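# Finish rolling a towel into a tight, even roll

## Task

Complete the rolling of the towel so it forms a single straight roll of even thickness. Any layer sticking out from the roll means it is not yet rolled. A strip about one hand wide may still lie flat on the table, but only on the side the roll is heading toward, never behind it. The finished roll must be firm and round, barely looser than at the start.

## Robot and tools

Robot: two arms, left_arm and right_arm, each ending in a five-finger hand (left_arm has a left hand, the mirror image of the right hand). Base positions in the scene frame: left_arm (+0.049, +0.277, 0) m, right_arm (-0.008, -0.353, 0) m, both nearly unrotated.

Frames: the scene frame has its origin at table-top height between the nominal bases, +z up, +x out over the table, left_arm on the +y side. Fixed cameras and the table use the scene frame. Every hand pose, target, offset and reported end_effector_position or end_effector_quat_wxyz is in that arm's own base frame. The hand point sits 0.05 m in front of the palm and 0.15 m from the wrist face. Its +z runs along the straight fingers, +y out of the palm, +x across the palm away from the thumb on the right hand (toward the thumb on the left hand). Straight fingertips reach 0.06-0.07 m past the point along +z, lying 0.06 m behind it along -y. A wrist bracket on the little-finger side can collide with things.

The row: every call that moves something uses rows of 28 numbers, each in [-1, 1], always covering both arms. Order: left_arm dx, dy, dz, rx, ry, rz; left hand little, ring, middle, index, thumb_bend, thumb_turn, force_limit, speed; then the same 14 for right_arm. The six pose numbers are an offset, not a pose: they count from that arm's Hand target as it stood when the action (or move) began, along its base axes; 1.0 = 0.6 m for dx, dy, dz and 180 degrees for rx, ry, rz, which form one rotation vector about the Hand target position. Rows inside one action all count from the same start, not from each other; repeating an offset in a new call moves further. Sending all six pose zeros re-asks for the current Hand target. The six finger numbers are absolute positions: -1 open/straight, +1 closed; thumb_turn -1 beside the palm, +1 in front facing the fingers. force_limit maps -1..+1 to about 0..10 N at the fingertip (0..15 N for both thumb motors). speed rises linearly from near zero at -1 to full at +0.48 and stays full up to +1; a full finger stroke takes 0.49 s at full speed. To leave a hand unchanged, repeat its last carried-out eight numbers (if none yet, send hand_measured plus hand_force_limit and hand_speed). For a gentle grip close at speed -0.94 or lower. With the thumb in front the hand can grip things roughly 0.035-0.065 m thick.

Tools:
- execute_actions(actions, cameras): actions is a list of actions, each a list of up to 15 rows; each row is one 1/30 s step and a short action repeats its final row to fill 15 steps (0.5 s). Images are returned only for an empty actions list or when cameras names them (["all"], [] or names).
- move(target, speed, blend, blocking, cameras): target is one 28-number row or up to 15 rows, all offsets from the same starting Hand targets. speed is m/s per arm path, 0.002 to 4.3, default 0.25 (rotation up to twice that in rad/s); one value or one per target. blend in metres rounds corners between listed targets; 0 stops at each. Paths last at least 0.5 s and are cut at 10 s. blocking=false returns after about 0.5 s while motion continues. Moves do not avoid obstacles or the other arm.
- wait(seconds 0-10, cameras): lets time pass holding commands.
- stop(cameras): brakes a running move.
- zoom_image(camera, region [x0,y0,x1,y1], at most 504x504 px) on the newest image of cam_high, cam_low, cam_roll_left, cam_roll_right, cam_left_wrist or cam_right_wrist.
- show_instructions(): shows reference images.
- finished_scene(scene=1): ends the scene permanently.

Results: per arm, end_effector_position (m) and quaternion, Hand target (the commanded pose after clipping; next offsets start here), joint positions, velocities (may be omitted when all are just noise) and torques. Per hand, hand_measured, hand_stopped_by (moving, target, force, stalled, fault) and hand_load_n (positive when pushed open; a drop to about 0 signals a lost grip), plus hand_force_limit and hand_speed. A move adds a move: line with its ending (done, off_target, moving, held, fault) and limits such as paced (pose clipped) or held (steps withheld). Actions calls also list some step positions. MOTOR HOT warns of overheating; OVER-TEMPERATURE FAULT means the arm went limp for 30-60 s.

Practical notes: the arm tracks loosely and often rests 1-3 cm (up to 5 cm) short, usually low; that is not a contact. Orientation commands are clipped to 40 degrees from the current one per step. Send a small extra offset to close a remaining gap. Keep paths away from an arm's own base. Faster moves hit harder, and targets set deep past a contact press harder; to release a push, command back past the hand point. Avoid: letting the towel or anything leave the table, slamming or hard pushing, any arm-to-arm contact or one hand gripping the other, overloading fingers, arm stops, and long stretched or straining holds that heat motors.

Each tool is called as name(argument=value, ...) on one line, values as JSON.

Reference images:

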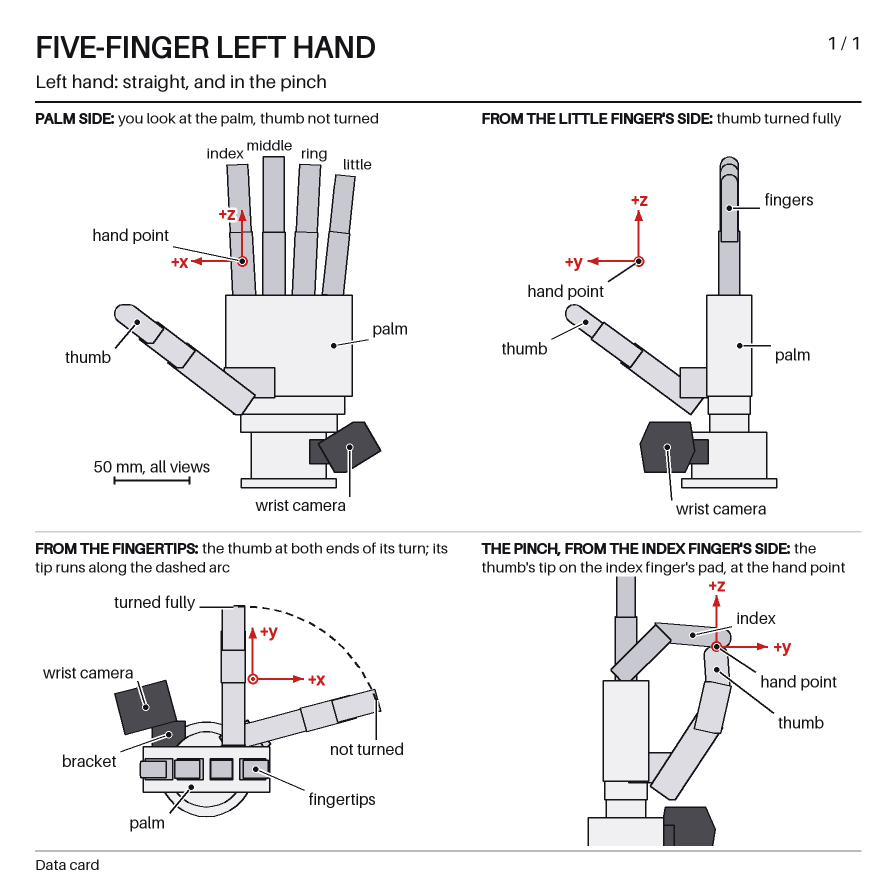

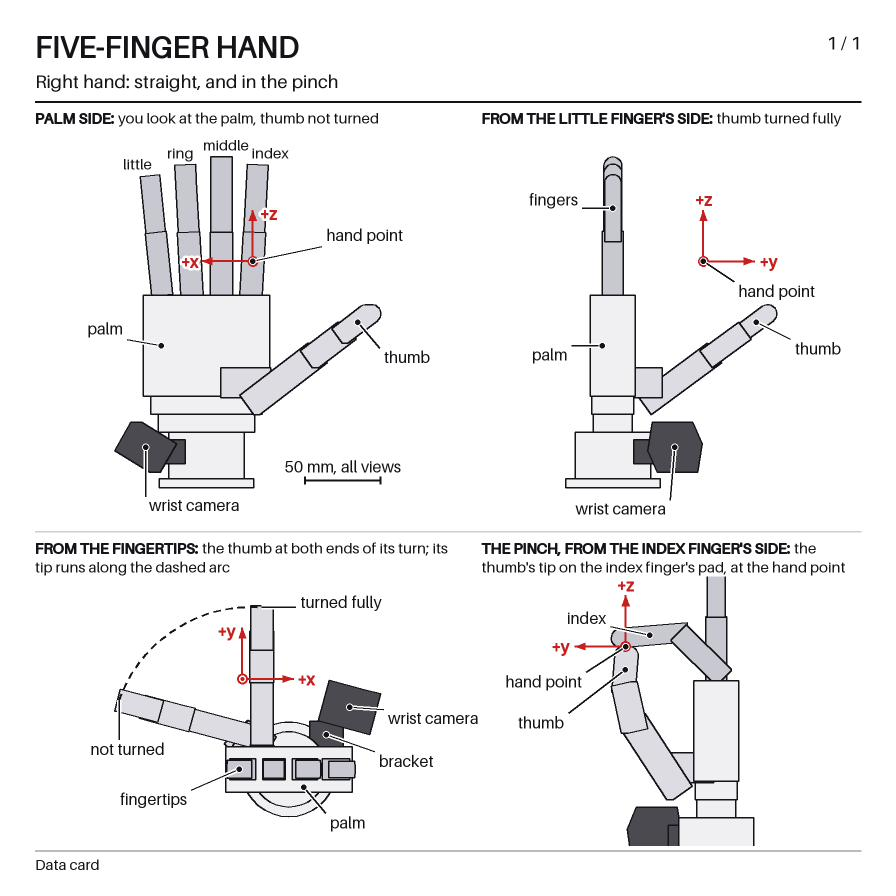

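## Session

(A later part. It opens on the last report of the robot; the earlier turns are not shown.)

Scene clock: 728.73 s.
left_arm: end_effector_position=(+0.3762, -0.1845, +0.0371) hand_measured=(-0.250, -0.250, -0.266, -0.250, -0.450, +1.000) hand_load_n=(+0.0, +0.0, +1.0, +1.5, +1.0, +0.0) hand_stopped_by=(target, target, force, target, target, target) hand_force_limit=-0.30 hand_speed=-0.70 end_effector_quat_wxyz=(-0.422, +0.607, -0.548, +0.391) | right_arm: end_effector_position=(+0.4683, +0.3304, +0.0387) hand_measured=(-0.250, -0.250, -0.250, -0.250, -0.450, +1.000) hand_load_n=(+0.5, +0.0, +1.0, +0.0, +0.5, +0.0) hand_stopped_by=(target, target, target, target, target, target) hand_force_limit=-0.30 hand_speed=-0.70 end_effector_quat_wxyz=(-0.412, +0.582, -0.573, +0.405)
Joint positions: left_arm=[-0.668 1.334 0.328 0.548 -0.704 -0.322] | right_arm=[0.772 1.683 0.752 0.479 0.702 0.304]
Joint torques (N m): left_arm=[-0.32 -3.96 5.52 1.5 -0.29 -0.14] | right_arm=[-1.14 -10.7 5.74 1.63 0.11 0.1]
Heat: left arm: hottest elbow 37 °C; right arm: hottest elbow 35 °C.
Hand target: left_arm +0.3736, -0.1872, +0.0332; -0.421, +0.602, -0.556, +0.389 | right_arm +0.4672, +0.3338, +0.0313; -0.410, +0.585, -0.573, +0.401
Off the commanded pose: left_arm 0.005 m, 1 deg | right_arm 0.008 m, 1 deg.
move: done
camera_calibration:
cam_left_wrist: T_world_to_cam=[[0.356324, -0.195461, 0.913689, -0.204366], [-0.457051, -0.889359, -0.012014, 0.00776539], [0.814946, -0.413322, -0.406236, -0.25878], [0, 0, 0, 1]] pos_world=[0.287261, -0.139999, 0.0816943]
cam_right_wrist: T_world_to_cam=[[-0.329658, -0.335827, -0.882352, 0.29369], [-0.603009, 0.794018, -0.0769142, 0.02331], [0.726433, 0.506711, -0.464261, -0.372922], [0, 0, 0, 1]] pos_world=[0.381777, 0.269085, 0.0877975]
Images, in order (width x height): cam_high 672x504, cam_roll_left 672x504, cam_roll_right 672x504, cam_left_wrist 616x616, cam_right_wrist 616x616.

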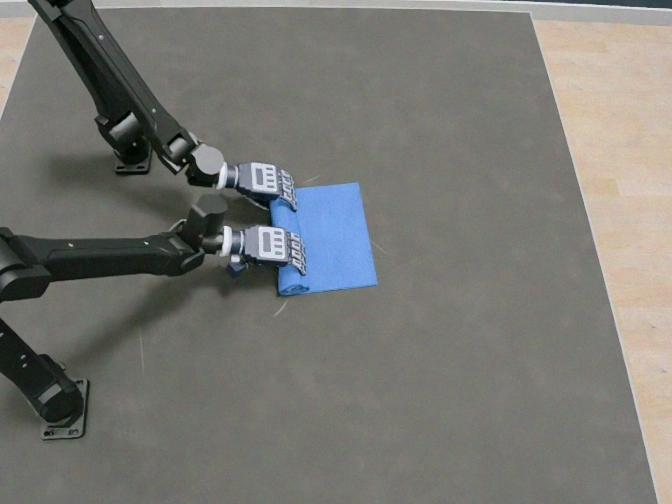

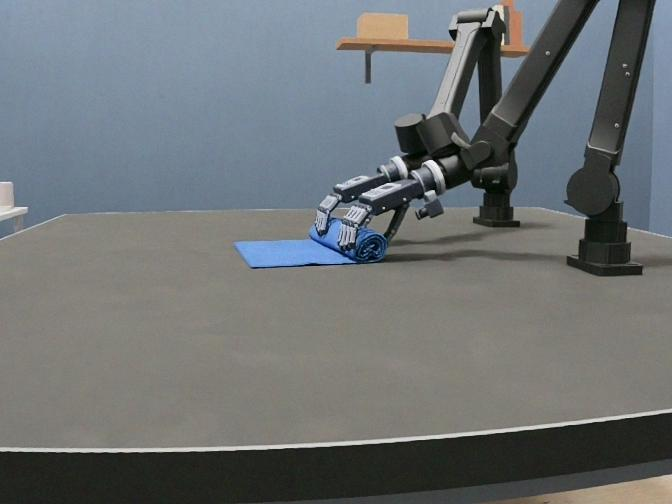

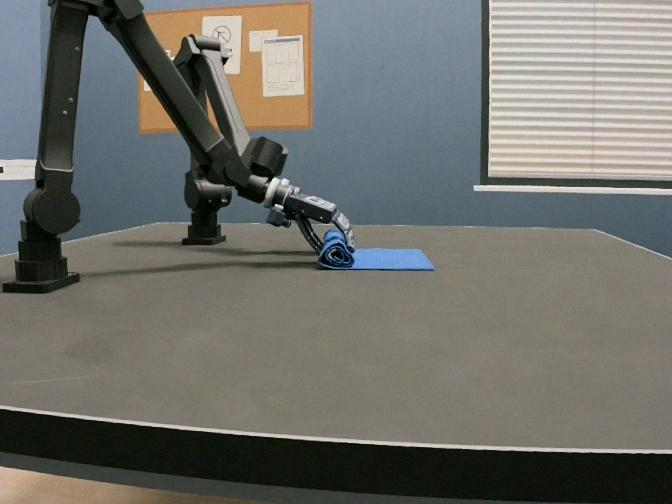

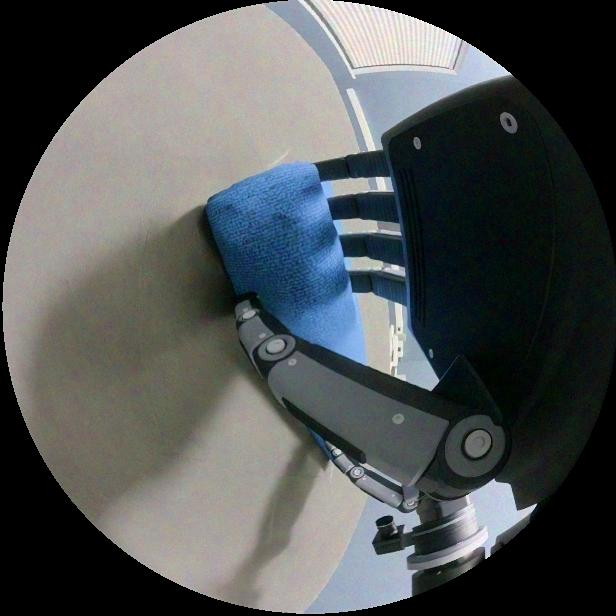

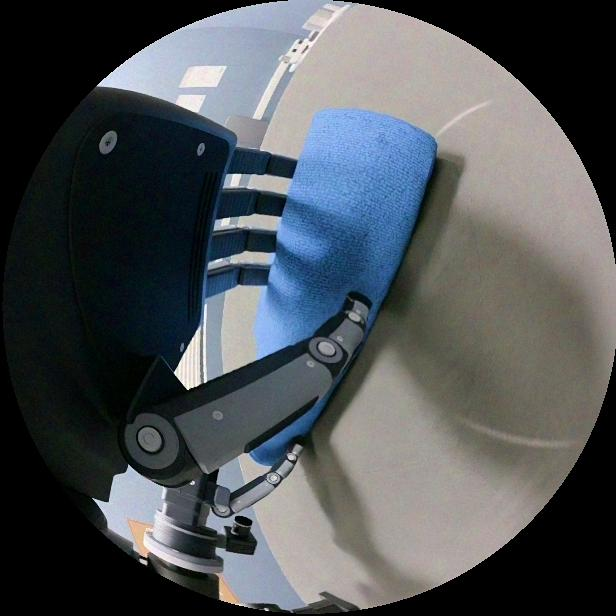

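move(target=[[0, 0, 0, 0, 0, 0, -0.2, -0.2, -0.2, -0.2, -0.38, 1, -0.2, -0.7, 0, 0, 0, 0, 0, 0, -0.2, -0.2, -0.2, -0.2, -0.38, 1, -0.2, -0.7], [0.019, 0.0015, 0.010, -0.0083, 0.1015, 0, -0.2, -0.2, -0.2, -0.2, -0.38, 1, -0.2, -0.7, 0.019, 0, 0.012, -0.0021, 0.1018, 0, -0.2, -0.2, -0.2, -0.2, -0.38, 1, -0.2, -0.7], [0.039, 0.003, 0.021, -0.0167, 0.2031, 0, -0.2, -0.2, -0.2, -0.2, -0.38, 1, -0.2, -0.7, 0.039, 0.0007, 0.024, -0.0043, 0.2037, 0, -0.2, -0.2, -0.2, -0.2, -0.38, 1, -0.2, -0.7], [0.059, 0.0048, 0.036, -0.025, 0.3046, 0, -0.2, -0.2, -0.2, -0.2, -0.38, 1, -0.2, -0.7, 0.059, 0.001, 0.040, -0.0064, 0.3055, 0, -0.2, -0.2, -0.2, -0.2, -0.38, 1, -0.2, -0.7]], blend=[0, 0.02, 0.02, 0], cameras=["cam_high", "cam_roll_left", "cam_roll_right", "cam_left_wrist", "cam_right_wrist"], speed=0.12)

zoom_image(camera="cam_roll_left", region=[270, 130, 450, 290])

zoom_image(camera="cam_roll_right", region=[240, 130, 440, 290])

Scene clock: 749.07 s.
left_arm: end_effector_position=(+0.4000, -0.1843, +0.0524) hand_measured=(-0.200, -0.200, -0.200, -0.200, -0.382, +1.000) hand_load_n=(+0.0, +0.0, -0.5, +2.0, +2.5, -0.5) hand_stopped_by=(target, target, target, target, target, target) hand_force_limit=-0.20 hand_speed=-0.70 end_effector_quat_wxyz=(-0.097, +0.730, -0.670, +0.091) | right_arm: end_effector_position=(+0.4875, +0.3293, +0.0489) hand_measured=(-0.200, -0.200, -0.200, -0.200, -0.380, +1.000) hand_load_n=(+0.0, +0.0, +0.0, +0.0, +0.0, +0.0) hand_stopped_by=(target, target, target, target, target, target) hand_force_limit=-0.20 hand_speed=-0.70 end_effector_quat_wxyz=(-0.085, +0.711, -0.692, +0.091)
Joint positions: left_arm=[-0.359 1.543 1.042 -0.827 -0.111 -0.432] | right_arm=[0.544 1.909 1.532 -0.981 0.131 0.502]
Joint torques (N m): left_arm=[1.08 -8 9.95 -0.12 -0.03 -0.12] | right_arm=[-2.02 -15.38 10.33 0.23 -0.06 0.03]
Heat: left arm: hottest elbow 35 °C; right arm: hottest elbow 36 °C.
Hand target: left_arm +0.4091, -0.1843, +0.0550; -0.095, +0.729, -0.672, +0.089 | right_arm +0.5026, +0.3345, +0.0553; -0.094, +0.708, -0.694, +0.092
Off the commanded pose: left_arm 0.009 m, 0 deg | right_arm 0.017 m, 1 deg.
move: off_target (right_arm)
camera_calibration:
cam_left_wrist: T_world_to_cam=[[0.956106, -0.15757, 0.24705, -0.424849], [-0.25402, -0.865986, 0.430747, -0.0811553], [0.146069, -0.474595, -0.868, 0.00859602], [0, 0, 0, 1]] pos_world=[0.38433, -0.133143, 0.147378]
cam_right_wrist: T_world_to_cam=[[-0.910808, -0.356302, -0.208514, 0.565776], [-0.412707, 0.798234, 0.438743, -0.0829128], [0.0101176, 0.485665, -0.874086, -0.0053793], [0, 0, 0, 1]] pos_world=[0.481149, 0.270384, 0.149648]
Images, in order (width x height): cam_high 672x504, cam_roll_left 672x504, cam_roll_right 672x504, cam_left_wrist 616x616, cam_right_wrist 616x616.

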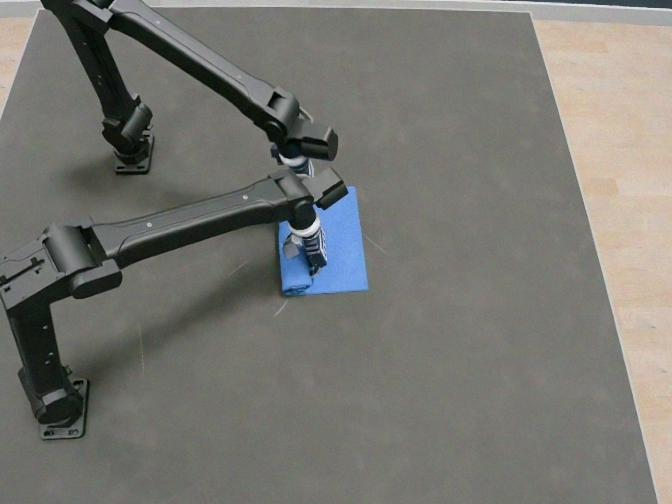

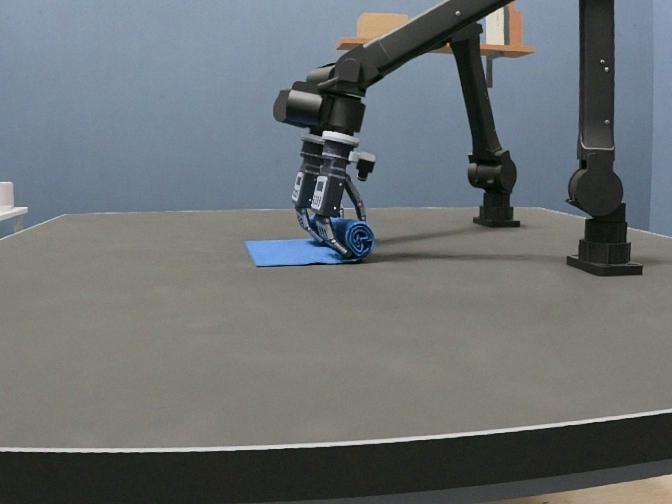

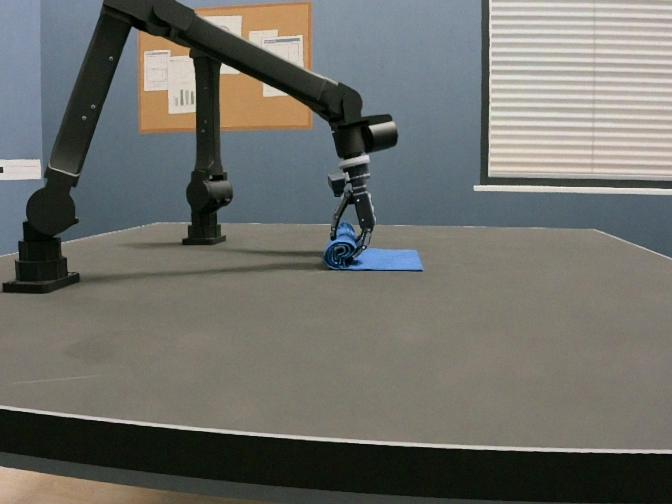

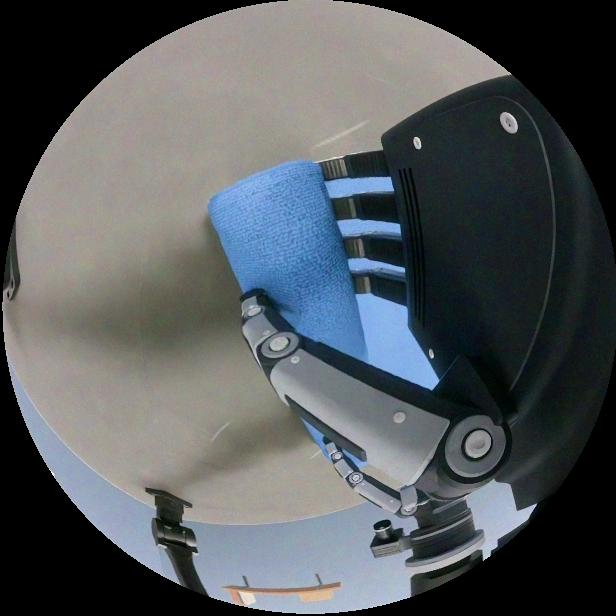

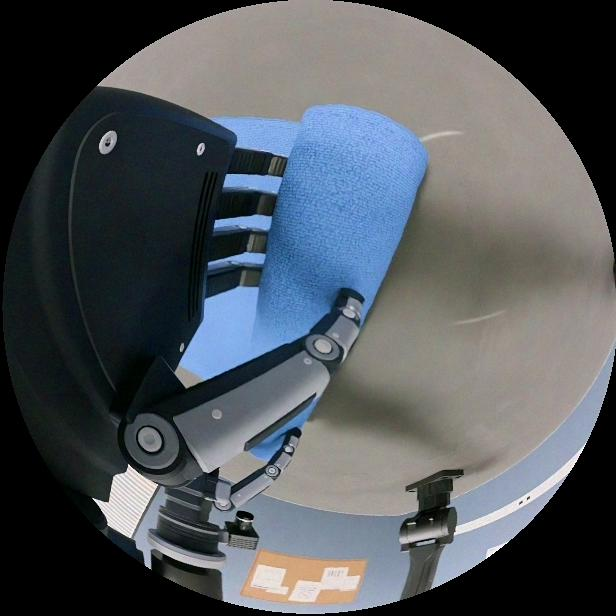

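Scaled by 2.800.

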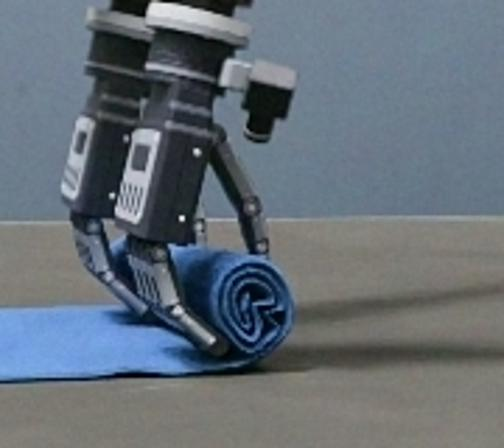

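Scaled by 2.520.

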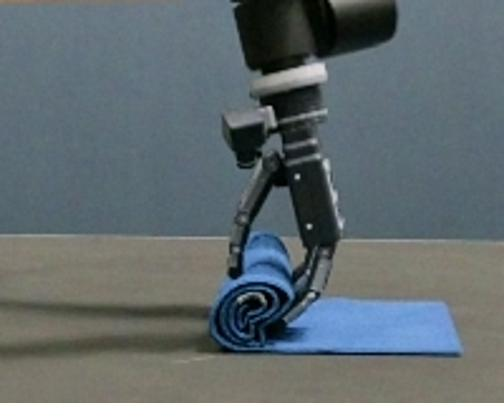

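move(target=[[0, 0, 0.033, 0, 0, 0, -0.5, -0.5, -0.5, -0.5, -0.9, 1, -0.2, -0.85, 0, 0, 0.037, 0, 0, 0, -0.5, -0.5, -0.5, -0.5, -0.9, 1, -0.2, -0.85], [0, 0, 0.092, 0, 0, 0, -0.7, -0.7, -0.7, -0.7, -1, 1, -0.2, -0.5, 0, 0, 0.1, 0, 0, 0, -0.7, -0.7, -0.7, -0.7, -1, 1, -0.2, -0.5]], cameras=["cam_high", "cam_roll_left", "cam_roll_right"], speed=[0.03, 0.12])

zoom_image(camera="cam_roll_left", region=[230, 130, 430, 290])

zoom_image(camera="cam_roll_right", region=[240, 130, 440, 290])

Scene clock: 783.23 s.
left_arm: end_effector_position=(+0.3888, -0.1813, +0.0872) hand_measured=(-0.700, -0.700, -0.700, -0.700, -1.000, +1.000) hand_load_n=(+0.0, +0.0, +0.0, +0.0, +0.0, +0.0) hand_stopped_by=(target, target, target, target, target, target) hand_force_limit=-0.20 hand_speed=-0.50 end_effector_quat_wxyz=(-0.083, +0.731, -0.675, +0.065) | right_arm: end_effector_position=(+0.4840, +0.3279, +0.0805) hand_measured=(-0.700, -0.700, -0.700, -0.700, -1.000, +1.000) hand_load_n=(+0.0, +0.0, +0.0, +0.0, +0.0, +0.0) hand_stopped_by=(target, target, target, target, target, target) hand_force_limit=-0.20 hand_speed=-0.50 end_effector_quat_wxyz=(-0.060, +0.714, -0.692, +0.082)
Joint positions: left_arm=[-0.359 1.512 1.11 -0.983 -0.105 -0.43] | right_arm=[0.544 1.909 1.622 -1.124 0.128 0.502]
Joint torques (N m): left_arm=[1.03 -10.17 11.66 0.08 -0.3 -0.14] | right_arm=[-2.08 -19.19 10.69 0.23 0.06 0.03]
Heat: left arm: hottest elbow 38 °C; right arm: hottest elbow 38 °C.
Hand target: left_arm +0.4091, -0.1842, +0.1101; -0.095, +0.729, -0.672, +0.089 | right_arm +0.5025, +0.3345, +0.1152; -0.094, +0.708, -0.694, +0.092
Off the commanded pose: left_arm 0.031 m, 3 deg | right_arm 0.040 m, 4 deg.
move: off_target (left_arm, right_arm); target 2's new numbers were sent with right_arm's hand 0.040 m and 4 deg from that target
Images, in order (width x height): cam_high 672x504, cam_roll_left 672x504, cam_roll_right 672x504.

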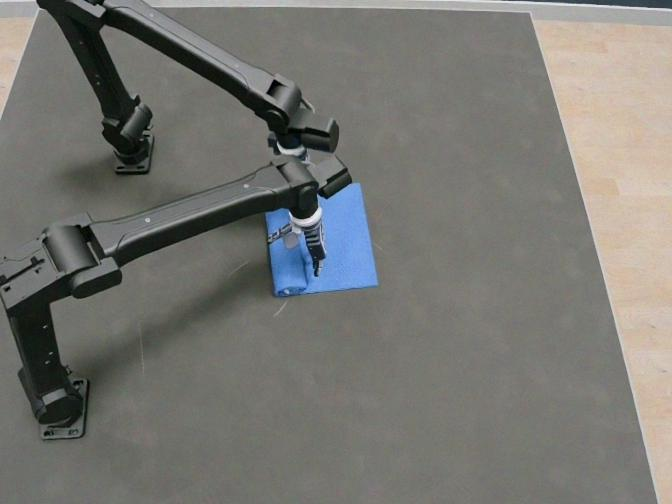

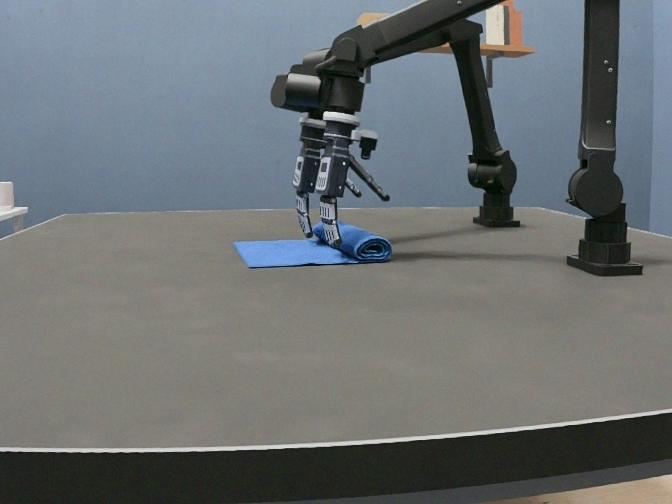

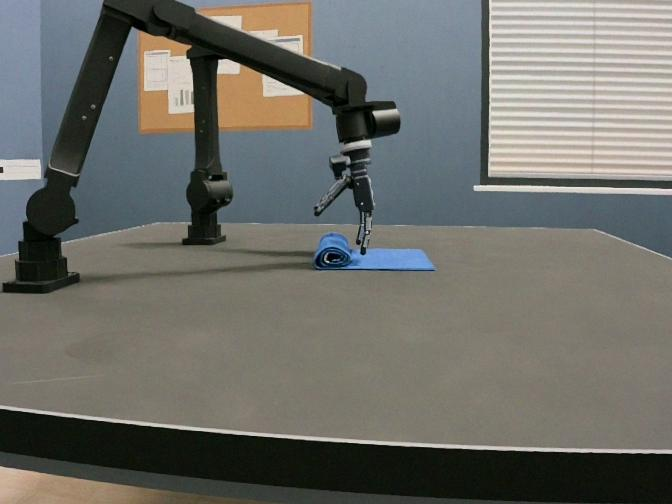

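Scaled by 2.520.

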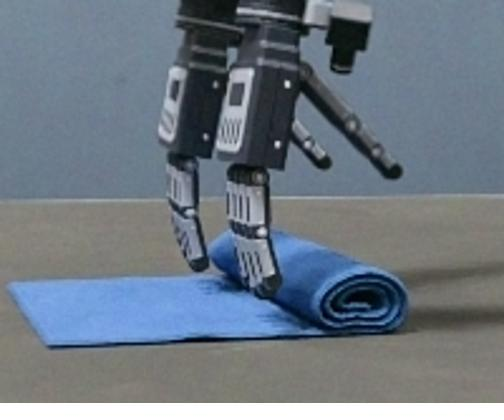

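Scaled by 2.520.

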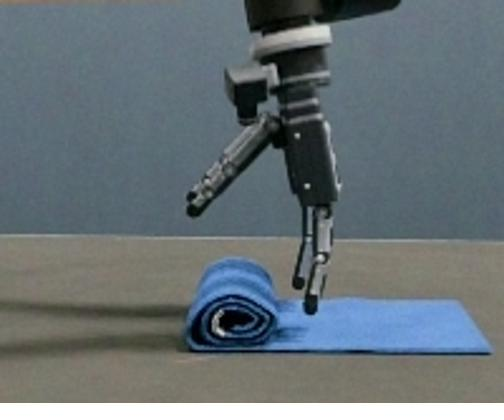

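zoom_image(camera="cam_high", region=[220, 160, 400, 320])

Scaled by 2.800.

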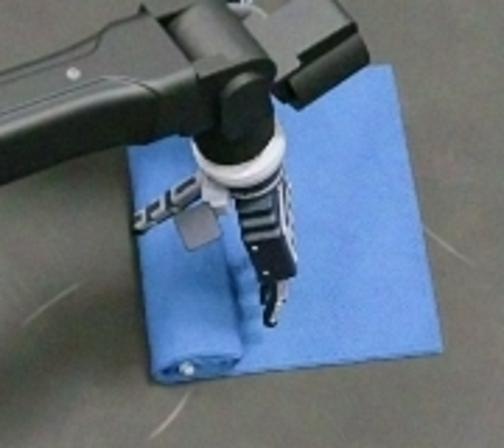

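move(target=[[-0.0852, 0, 0.01, 0.0287, -0.349, 0.006, -0.7, -0.7, -0.7, -0.7, -1, 1, -0.2, -0.5, -0.08, 0.006, 0.01, 0.0073, -0.35, 0.006, -0.7, -0.7, -0.7, -0.7, -1, 1, -0.2, -0.5], [-0.0852, 0, -0.07, 0.0287, -0.349, 0.006, -0.7, -0.7, -0.7, -0.7, -1, 1, -0.2, -0.5, -0.08, 0.006, -0.075, 0.0073, -0.35, 0.006, -0.7, -0.7, -0.7, -0.7, -1, 1, -0.2, -0.5]], cameras=["cam_high", "cam_roll_left", "cam_roll_right"], speed=[0.25, 0.1])

zoom_image(camera="cam_roll_left", region=[280, 130, 480, 290])

zoom_image(camera="cam_roll_right", region=[220, 130, 420, 290])

Scene clock: 826.27 s.
left_arm: end_effector_position=(+0.3584, -0.1807, +0.0667) hand_measured=(-0.700, -0.700, -0.700, -0.700, -1.000, +1.000) hand_load_n=(+0.0, +0.0, -0.5, +0.0, +0.0, +0.0) hand_stopped_by=(target, target, target, target, target, target) hand_force_limit=-0.20 hand_speed=-0.50 end_effector_quat_wxyz=(-0.462, +0.582, -0.519, +0.422) | right_arm: end_effector_position=(+0.4536, +0.3337, +0.0705) hand_measured=(-0.700, -0.700, -0.700, -0.700, -1.000, +1.000) hand_load_n=(+0.0, +0.0, +0.0, +0.0, +0.0, +0.0) hand_stopped_by=(target, target, target, target, target, target) hand_force_limit=-0.20 hand_speed=-0.50 end_effector_quat_wxyz=(-0.448, +0.561, -0.541, +0.438)
Joint positions: left_arm=[-0.749 1.251 0.256 0.669 -0.824 -0.256] | right_arm=[0.822 1.636 0.687 0.644 0.77 0.208]
Joint torques (N m): left_arm=[-0.44 -3.31 5.75 1.96 -0.47 -0.1] | right_arm=[-1.03 -10.23 5.87 2.09 0.19 -0.07]
Heat: left arm: hottest elbow 42 °C; right arm: hottest elbow 40 °C.
Hand target: left_arm +0.3580, -0.1842, +0.0681; -0.463, +0.577, -0.521, +0.426 | right_arm +0.4546, +0.3381, +0.0703; -0.451, +0.561, -0.537, +0.440
Off the commanded pose: left_arm 0.004 m, 1 deg | right_arm 0.005 m, 1 deg.
move: done
Images, in order (width x height): cam_high 672x504, cam_roll_left 672x504, cam_roll_right 672x504.

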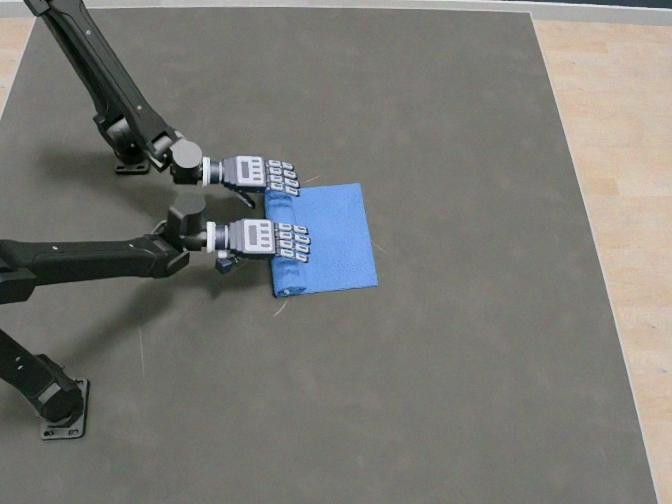

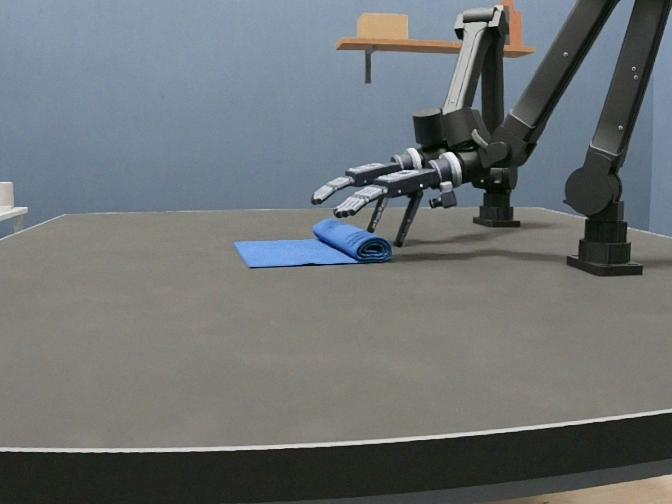

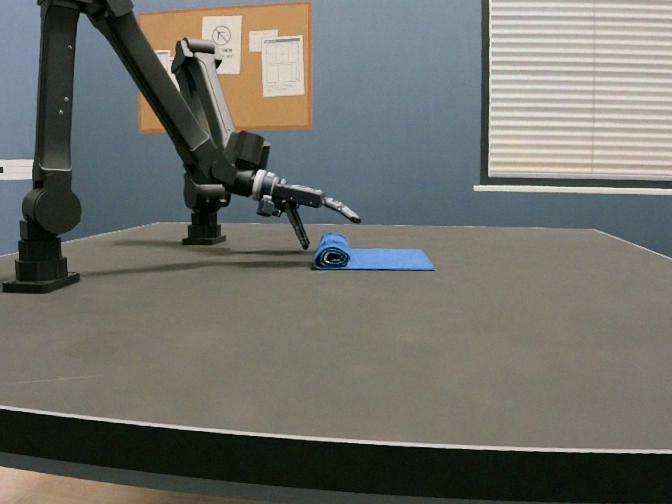

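Scaled by 2.520.

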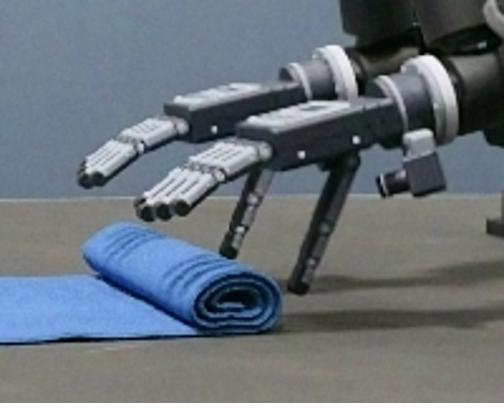

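Scaled by 2.520.

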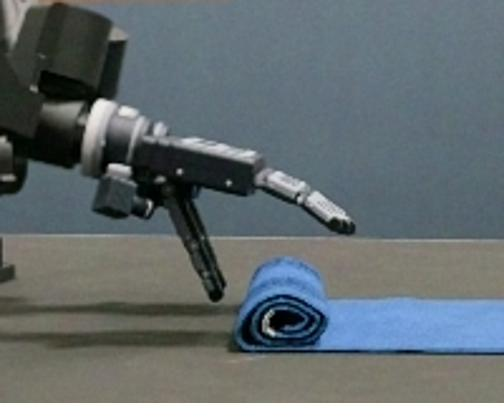

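move(target=[[0.0033, 0, -0.037, 0, 0, 0, -0.7, -0.7, -0.7, -0.7, -1, 1, -0.2, -0.5, 0.0117, 0, -0.04, 0, 0, 0, -0.7, -0.7, -0.7, -0.7, -1, 1, -0.2, -0.5], [0.005, 0, -0.045, 0, 0, 0, -0.45, -0.45, -0.45, -0.45, -0.75, 1, -0.2, -0.5, 0.015, 0, -0.05, 0, 0, 0, -0.45, -0.45, -0.45, -0.45, -0.75, 1, -0.2, -0.5], [0.0075, 0, -0.055, 0, 0, 0, -0.3, -0.3, -0.3, -0.3, -0.5, 1, -0.2, -0.6, 0.0183, 0, -0.0605, 0, 0, 0, -0.3, -0.3, -0.3, -0.3, -0.5, 1, -0.2, -0.6]], cameras=["cam_high", "cam_roll_left", "cam_roll_right", "cam_left_wrist", "cam_right_wrist"], speed=0.06)

zoom_image(camera="cam_roll_left", region=[280, 130, 480, 290])

zoom_image(camera="cam_roll_right", region=[220, 130, 420, 290])

Scene clock: 844.83 s.
left_arm: end_effector_position=(+0.3625, -0.1849, +0.0371) hand_measured=(-0.300, -0.300, -0.300, -0.300, -0.500, +1.000) hand_load_n=(+0.0, +0.0, +1.0, +0.0, +0.0, +0.5) hand_stopped_by=(target, target, target, target, target, target) hand_force_limit=-0.20 hand_speed=-0.60 end_effector_quat_wxyz=(-0.463, +0.578, -0.519, +0.427) | right_arm: end_effector_position=(+0.4585, +0.3373, +0.0337) hand_measured=(-0.300, -0.300, -0.300, -0.300, -0.500, +1.000) hand_load_n=(+0.0, +0.5, +0.5, +0.0, +0.5, +0.0) hand_stopped_by=(target, target, target, target, target, target) hand_force_limit=-0.20 hand_speed=-0.60 end_effector_quat_wxyz=(-0.449, +0.565, -0.538, +0.436)
Joint positions: left_arm=[-0.749 1.445 0.242 0.896 -0.819 -0.24] | right_arm=[0.816 1.752 0.687 0.763 0.754 0.2]
Joint torques (N m): left_arm=[0.62 -4.07 4.14 1.65 -0.17 -0.2] | right_arm=[-2.14 -10.75 5.7 2.04 0.07 -0.06]
Heat: left arm: hottest elbow 38 °C; right arm: hottest elbow 39 °C.
Hand target: left_arm +0.3625, -0.1842, +0.0351; -0.463, +0.577, -0.520, +0.426 | right_arm +0.4656, +0.3380, +0.0339; -0.451, +0.561, -0.537, +0.440
Off the commanded pose: left_arm 0.002 m, 0 deg | right_arm 0.007 m, 1 deg.
move: done
camera_calibration:
cam_left_wrist: T_world_to_cam=[[0.230868, -0.206787, 0.950757, -0.157535], [-0.446128, -0.890882, -0.0854336, -0.000341994], [0.864679, -0.404436, -0.29793, -0.268219], [0, 0, 0, 1]] pos_world=[0.268141, -0.141358, 0.0698378]
cam_right_wrist: T_world_to_cam=[[-0.211163, -0.348101, -0.913365, 0.239183], [-0.607929, 0.778486, -0.156148, 0.0216902], [0.765397, 0.522288, -0.376008, -0.397697], [0, 0, 0, 1]] pos_world=[0.368089, 0.274087, 0.0723109]
Images, in order (width x height): cam_high 672x504, cam_roll_left 672x504, cam_roll_right 672x504, cam_left_wrist 616x616, cam_right_wrist 616x616.

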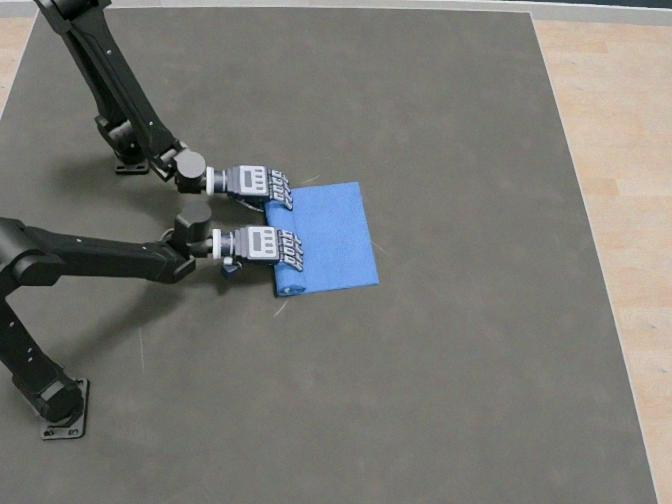

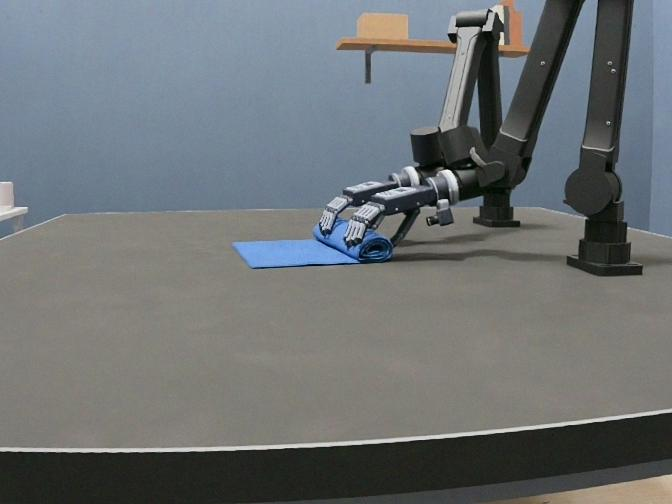

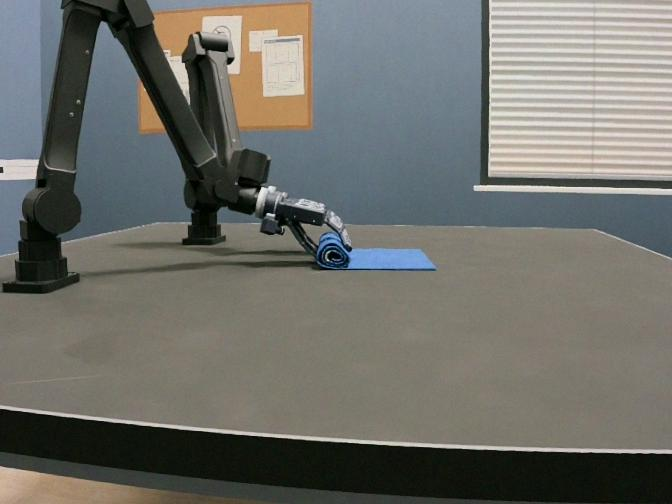

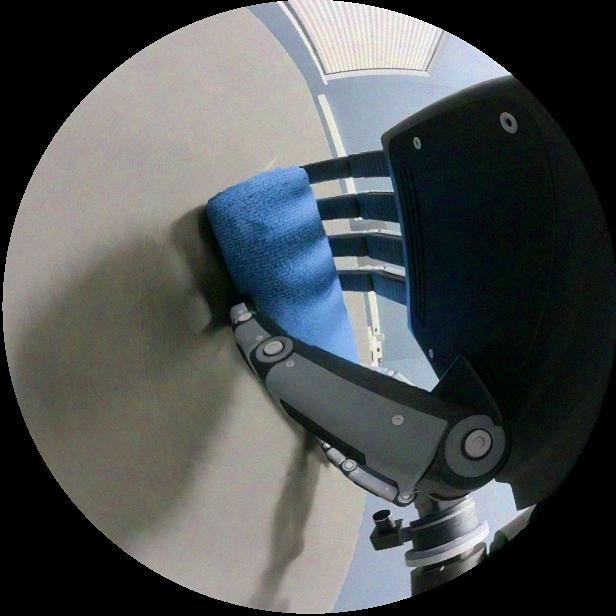

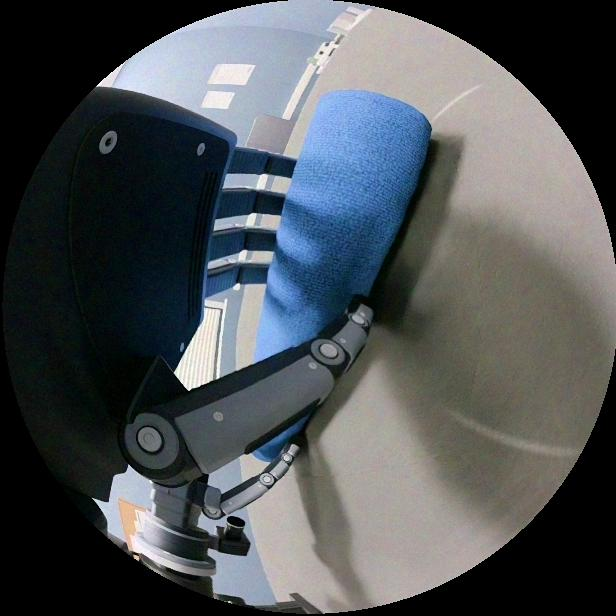

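Scaled by 2.520.

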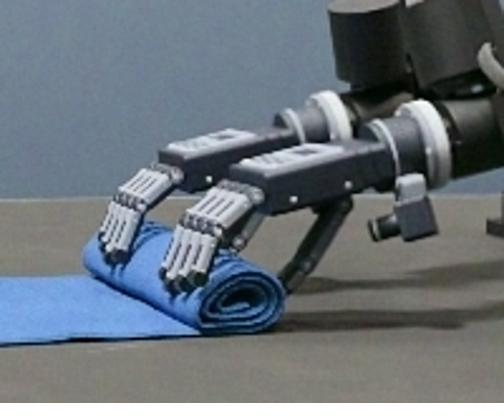

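Scaled by 2.520.

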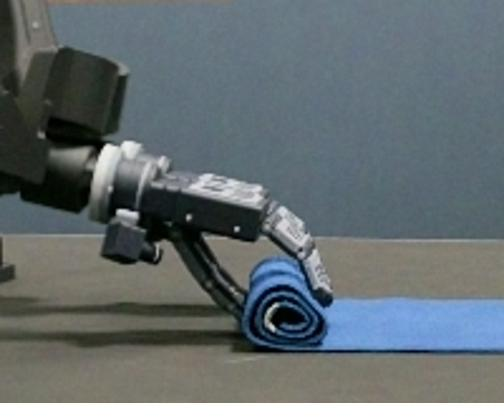

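move(target=[[0, 0, 0, 0, 0, 0, -0.22, -0.22, -0.22, -0.22, -0.42, 1, -0.2, -0.7, 0, 0, 0, 0, 0, 0, -0.22, -0.22, -0.22, -0.22, -0.42, 1, -0.2, -0.7], [0.024, 0.0024, 0.003, -0.0099, 0.0977, 0, -0.22, -0.22, -0.22, -0.22, -0.42, 1, -0.2, -0.7, 0.022, 0.0009, 0.006, -0.0039, 0.0981, 0, -0.22, -0.22, -0.22, -0.22, -0.42, 1, -0.2, -0.7], [0.048, 0.0049, 0.008, -0.0198, 0.1953, 0, -0.22, -0.22, -0.22, -0.22, -0.42, 1, -0.2, -0.7, 0.0445, 0.0018, 0.014, -0.0079, 0.1961, 0, -0.22, -0.22, -0.22, -0.22, -0.42, 1, -0.2, -0.7], [0.0713, 0.0073, 0.0157, -0.0297, 0.293, 0, -0.22, -0.22, -0.22, -0.22, -0.42, 1, -0.2, -0.7, 0.0667, 0.0027, 0.0235, -0.0118, 0.2942, 0, -0.22, -0.22, -0.22, -0.22, -0.42, 1, -0.2, -0.7]], blend=[0, 0.02, 0.02, 0], cameras=["cam_high", "cam_roll_left", "cam_roll_right"], speed=0.12)

zoom_image(camera="cam_roll_left", region=[230, 130, 430, 290])

zoom_image(camera="cam_roll_right", region=[240, 130, 440, 290])

Scene clock: 860.70 s.
left_arm: end_effector_position=(+0.4008, -0.1815, +0.0496) hand_measured=(-0.220, -0.220, -0.220, -0.220, -0.420, +1.000) hand_load_n=(+0.0, -0.5, -3.0, +0.0, +0.5, +0.0) hand_stopped_by=(target, target, target, target, target, target) hand_force_limit=-0.20 hand_speed=-0.70 end_effector_quat_wxyz=(-0.163, +0.723, -0.652, +0.159) | right_arm: end_effector_position=(+0.4895, +0.3361, +0.0459) hand_measured=(-0.220, -0.220, -0.220, -0.220, -0.420, +1.000) hand_load_n=(+0.0, +0.0, -1.5, +0.0, +0.0, +0.0) hand_stopped_by=(target, target, target, target, target, target) hand_force_limit=-0.20 hand_speed=-0.70 end_effector_quat_wxyz=(-0.150, +0.714, -0.667, +0.152)
Joint positions: left_arm=[-0.39 1.435 0.892 -0.608 -0.196 -0.452] | right_arm=[0.585 1.83 1.392 -0.761 0.223 0.475]
Joint torques (N m): left_arm=[1.2 -5.89 9.29 0.23 -0.01 -0.21] | right_arm=[-2.49 -13.92 10.07 0.55 0.09 0.11]
Heat: left arm: hottest elbow 37 °C; right arm: hottest elbow 38 °C.
Hand target: left_arm +0.4052, -0.1800, +0.0444; -0.158, +0.726, -0.653, +0.148 | right_arm +0.5055, +0.3396, +0.0480; -0.154, +0.706, -0.674, +0.153
Off the commanded pose: left_arm 0.007 m, 1 deg | right_arm 0.017 m, 1 deg.
move: off_target (right_arm)
Images, in order (width x height): cam_high 672x504, cam_roll_left 672x504, cam_roll_right 672x504.

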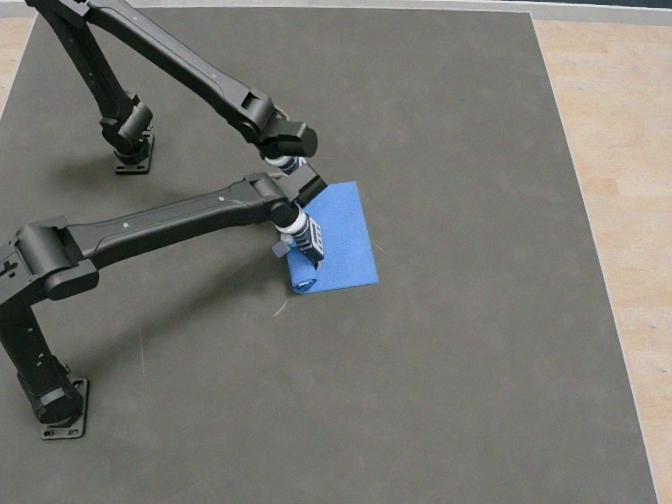

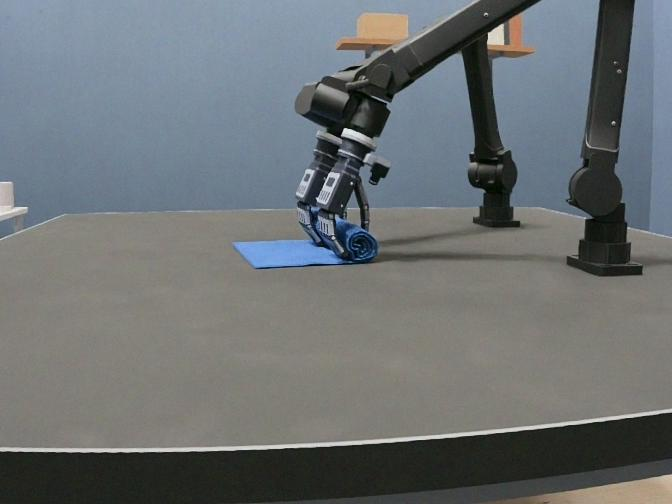

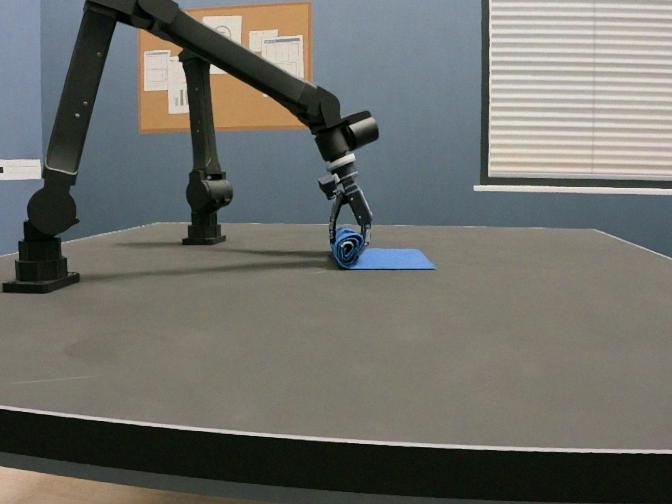

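Scaled by 2.520.

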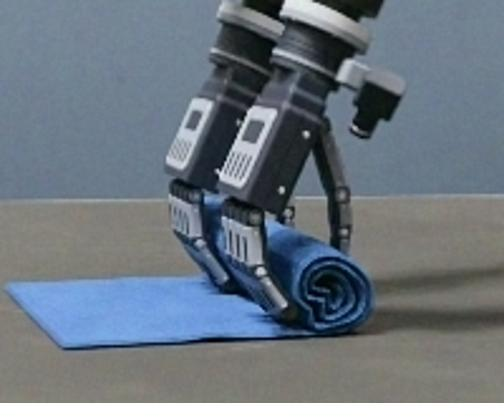

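Scaled by 2.520.

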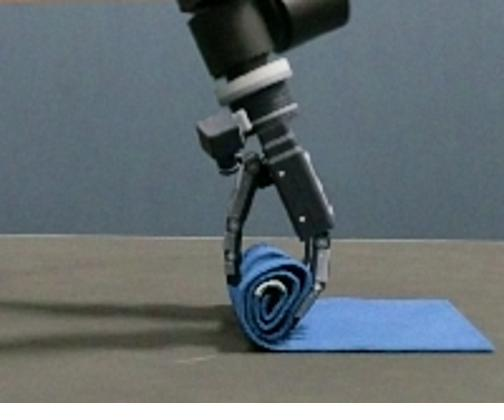

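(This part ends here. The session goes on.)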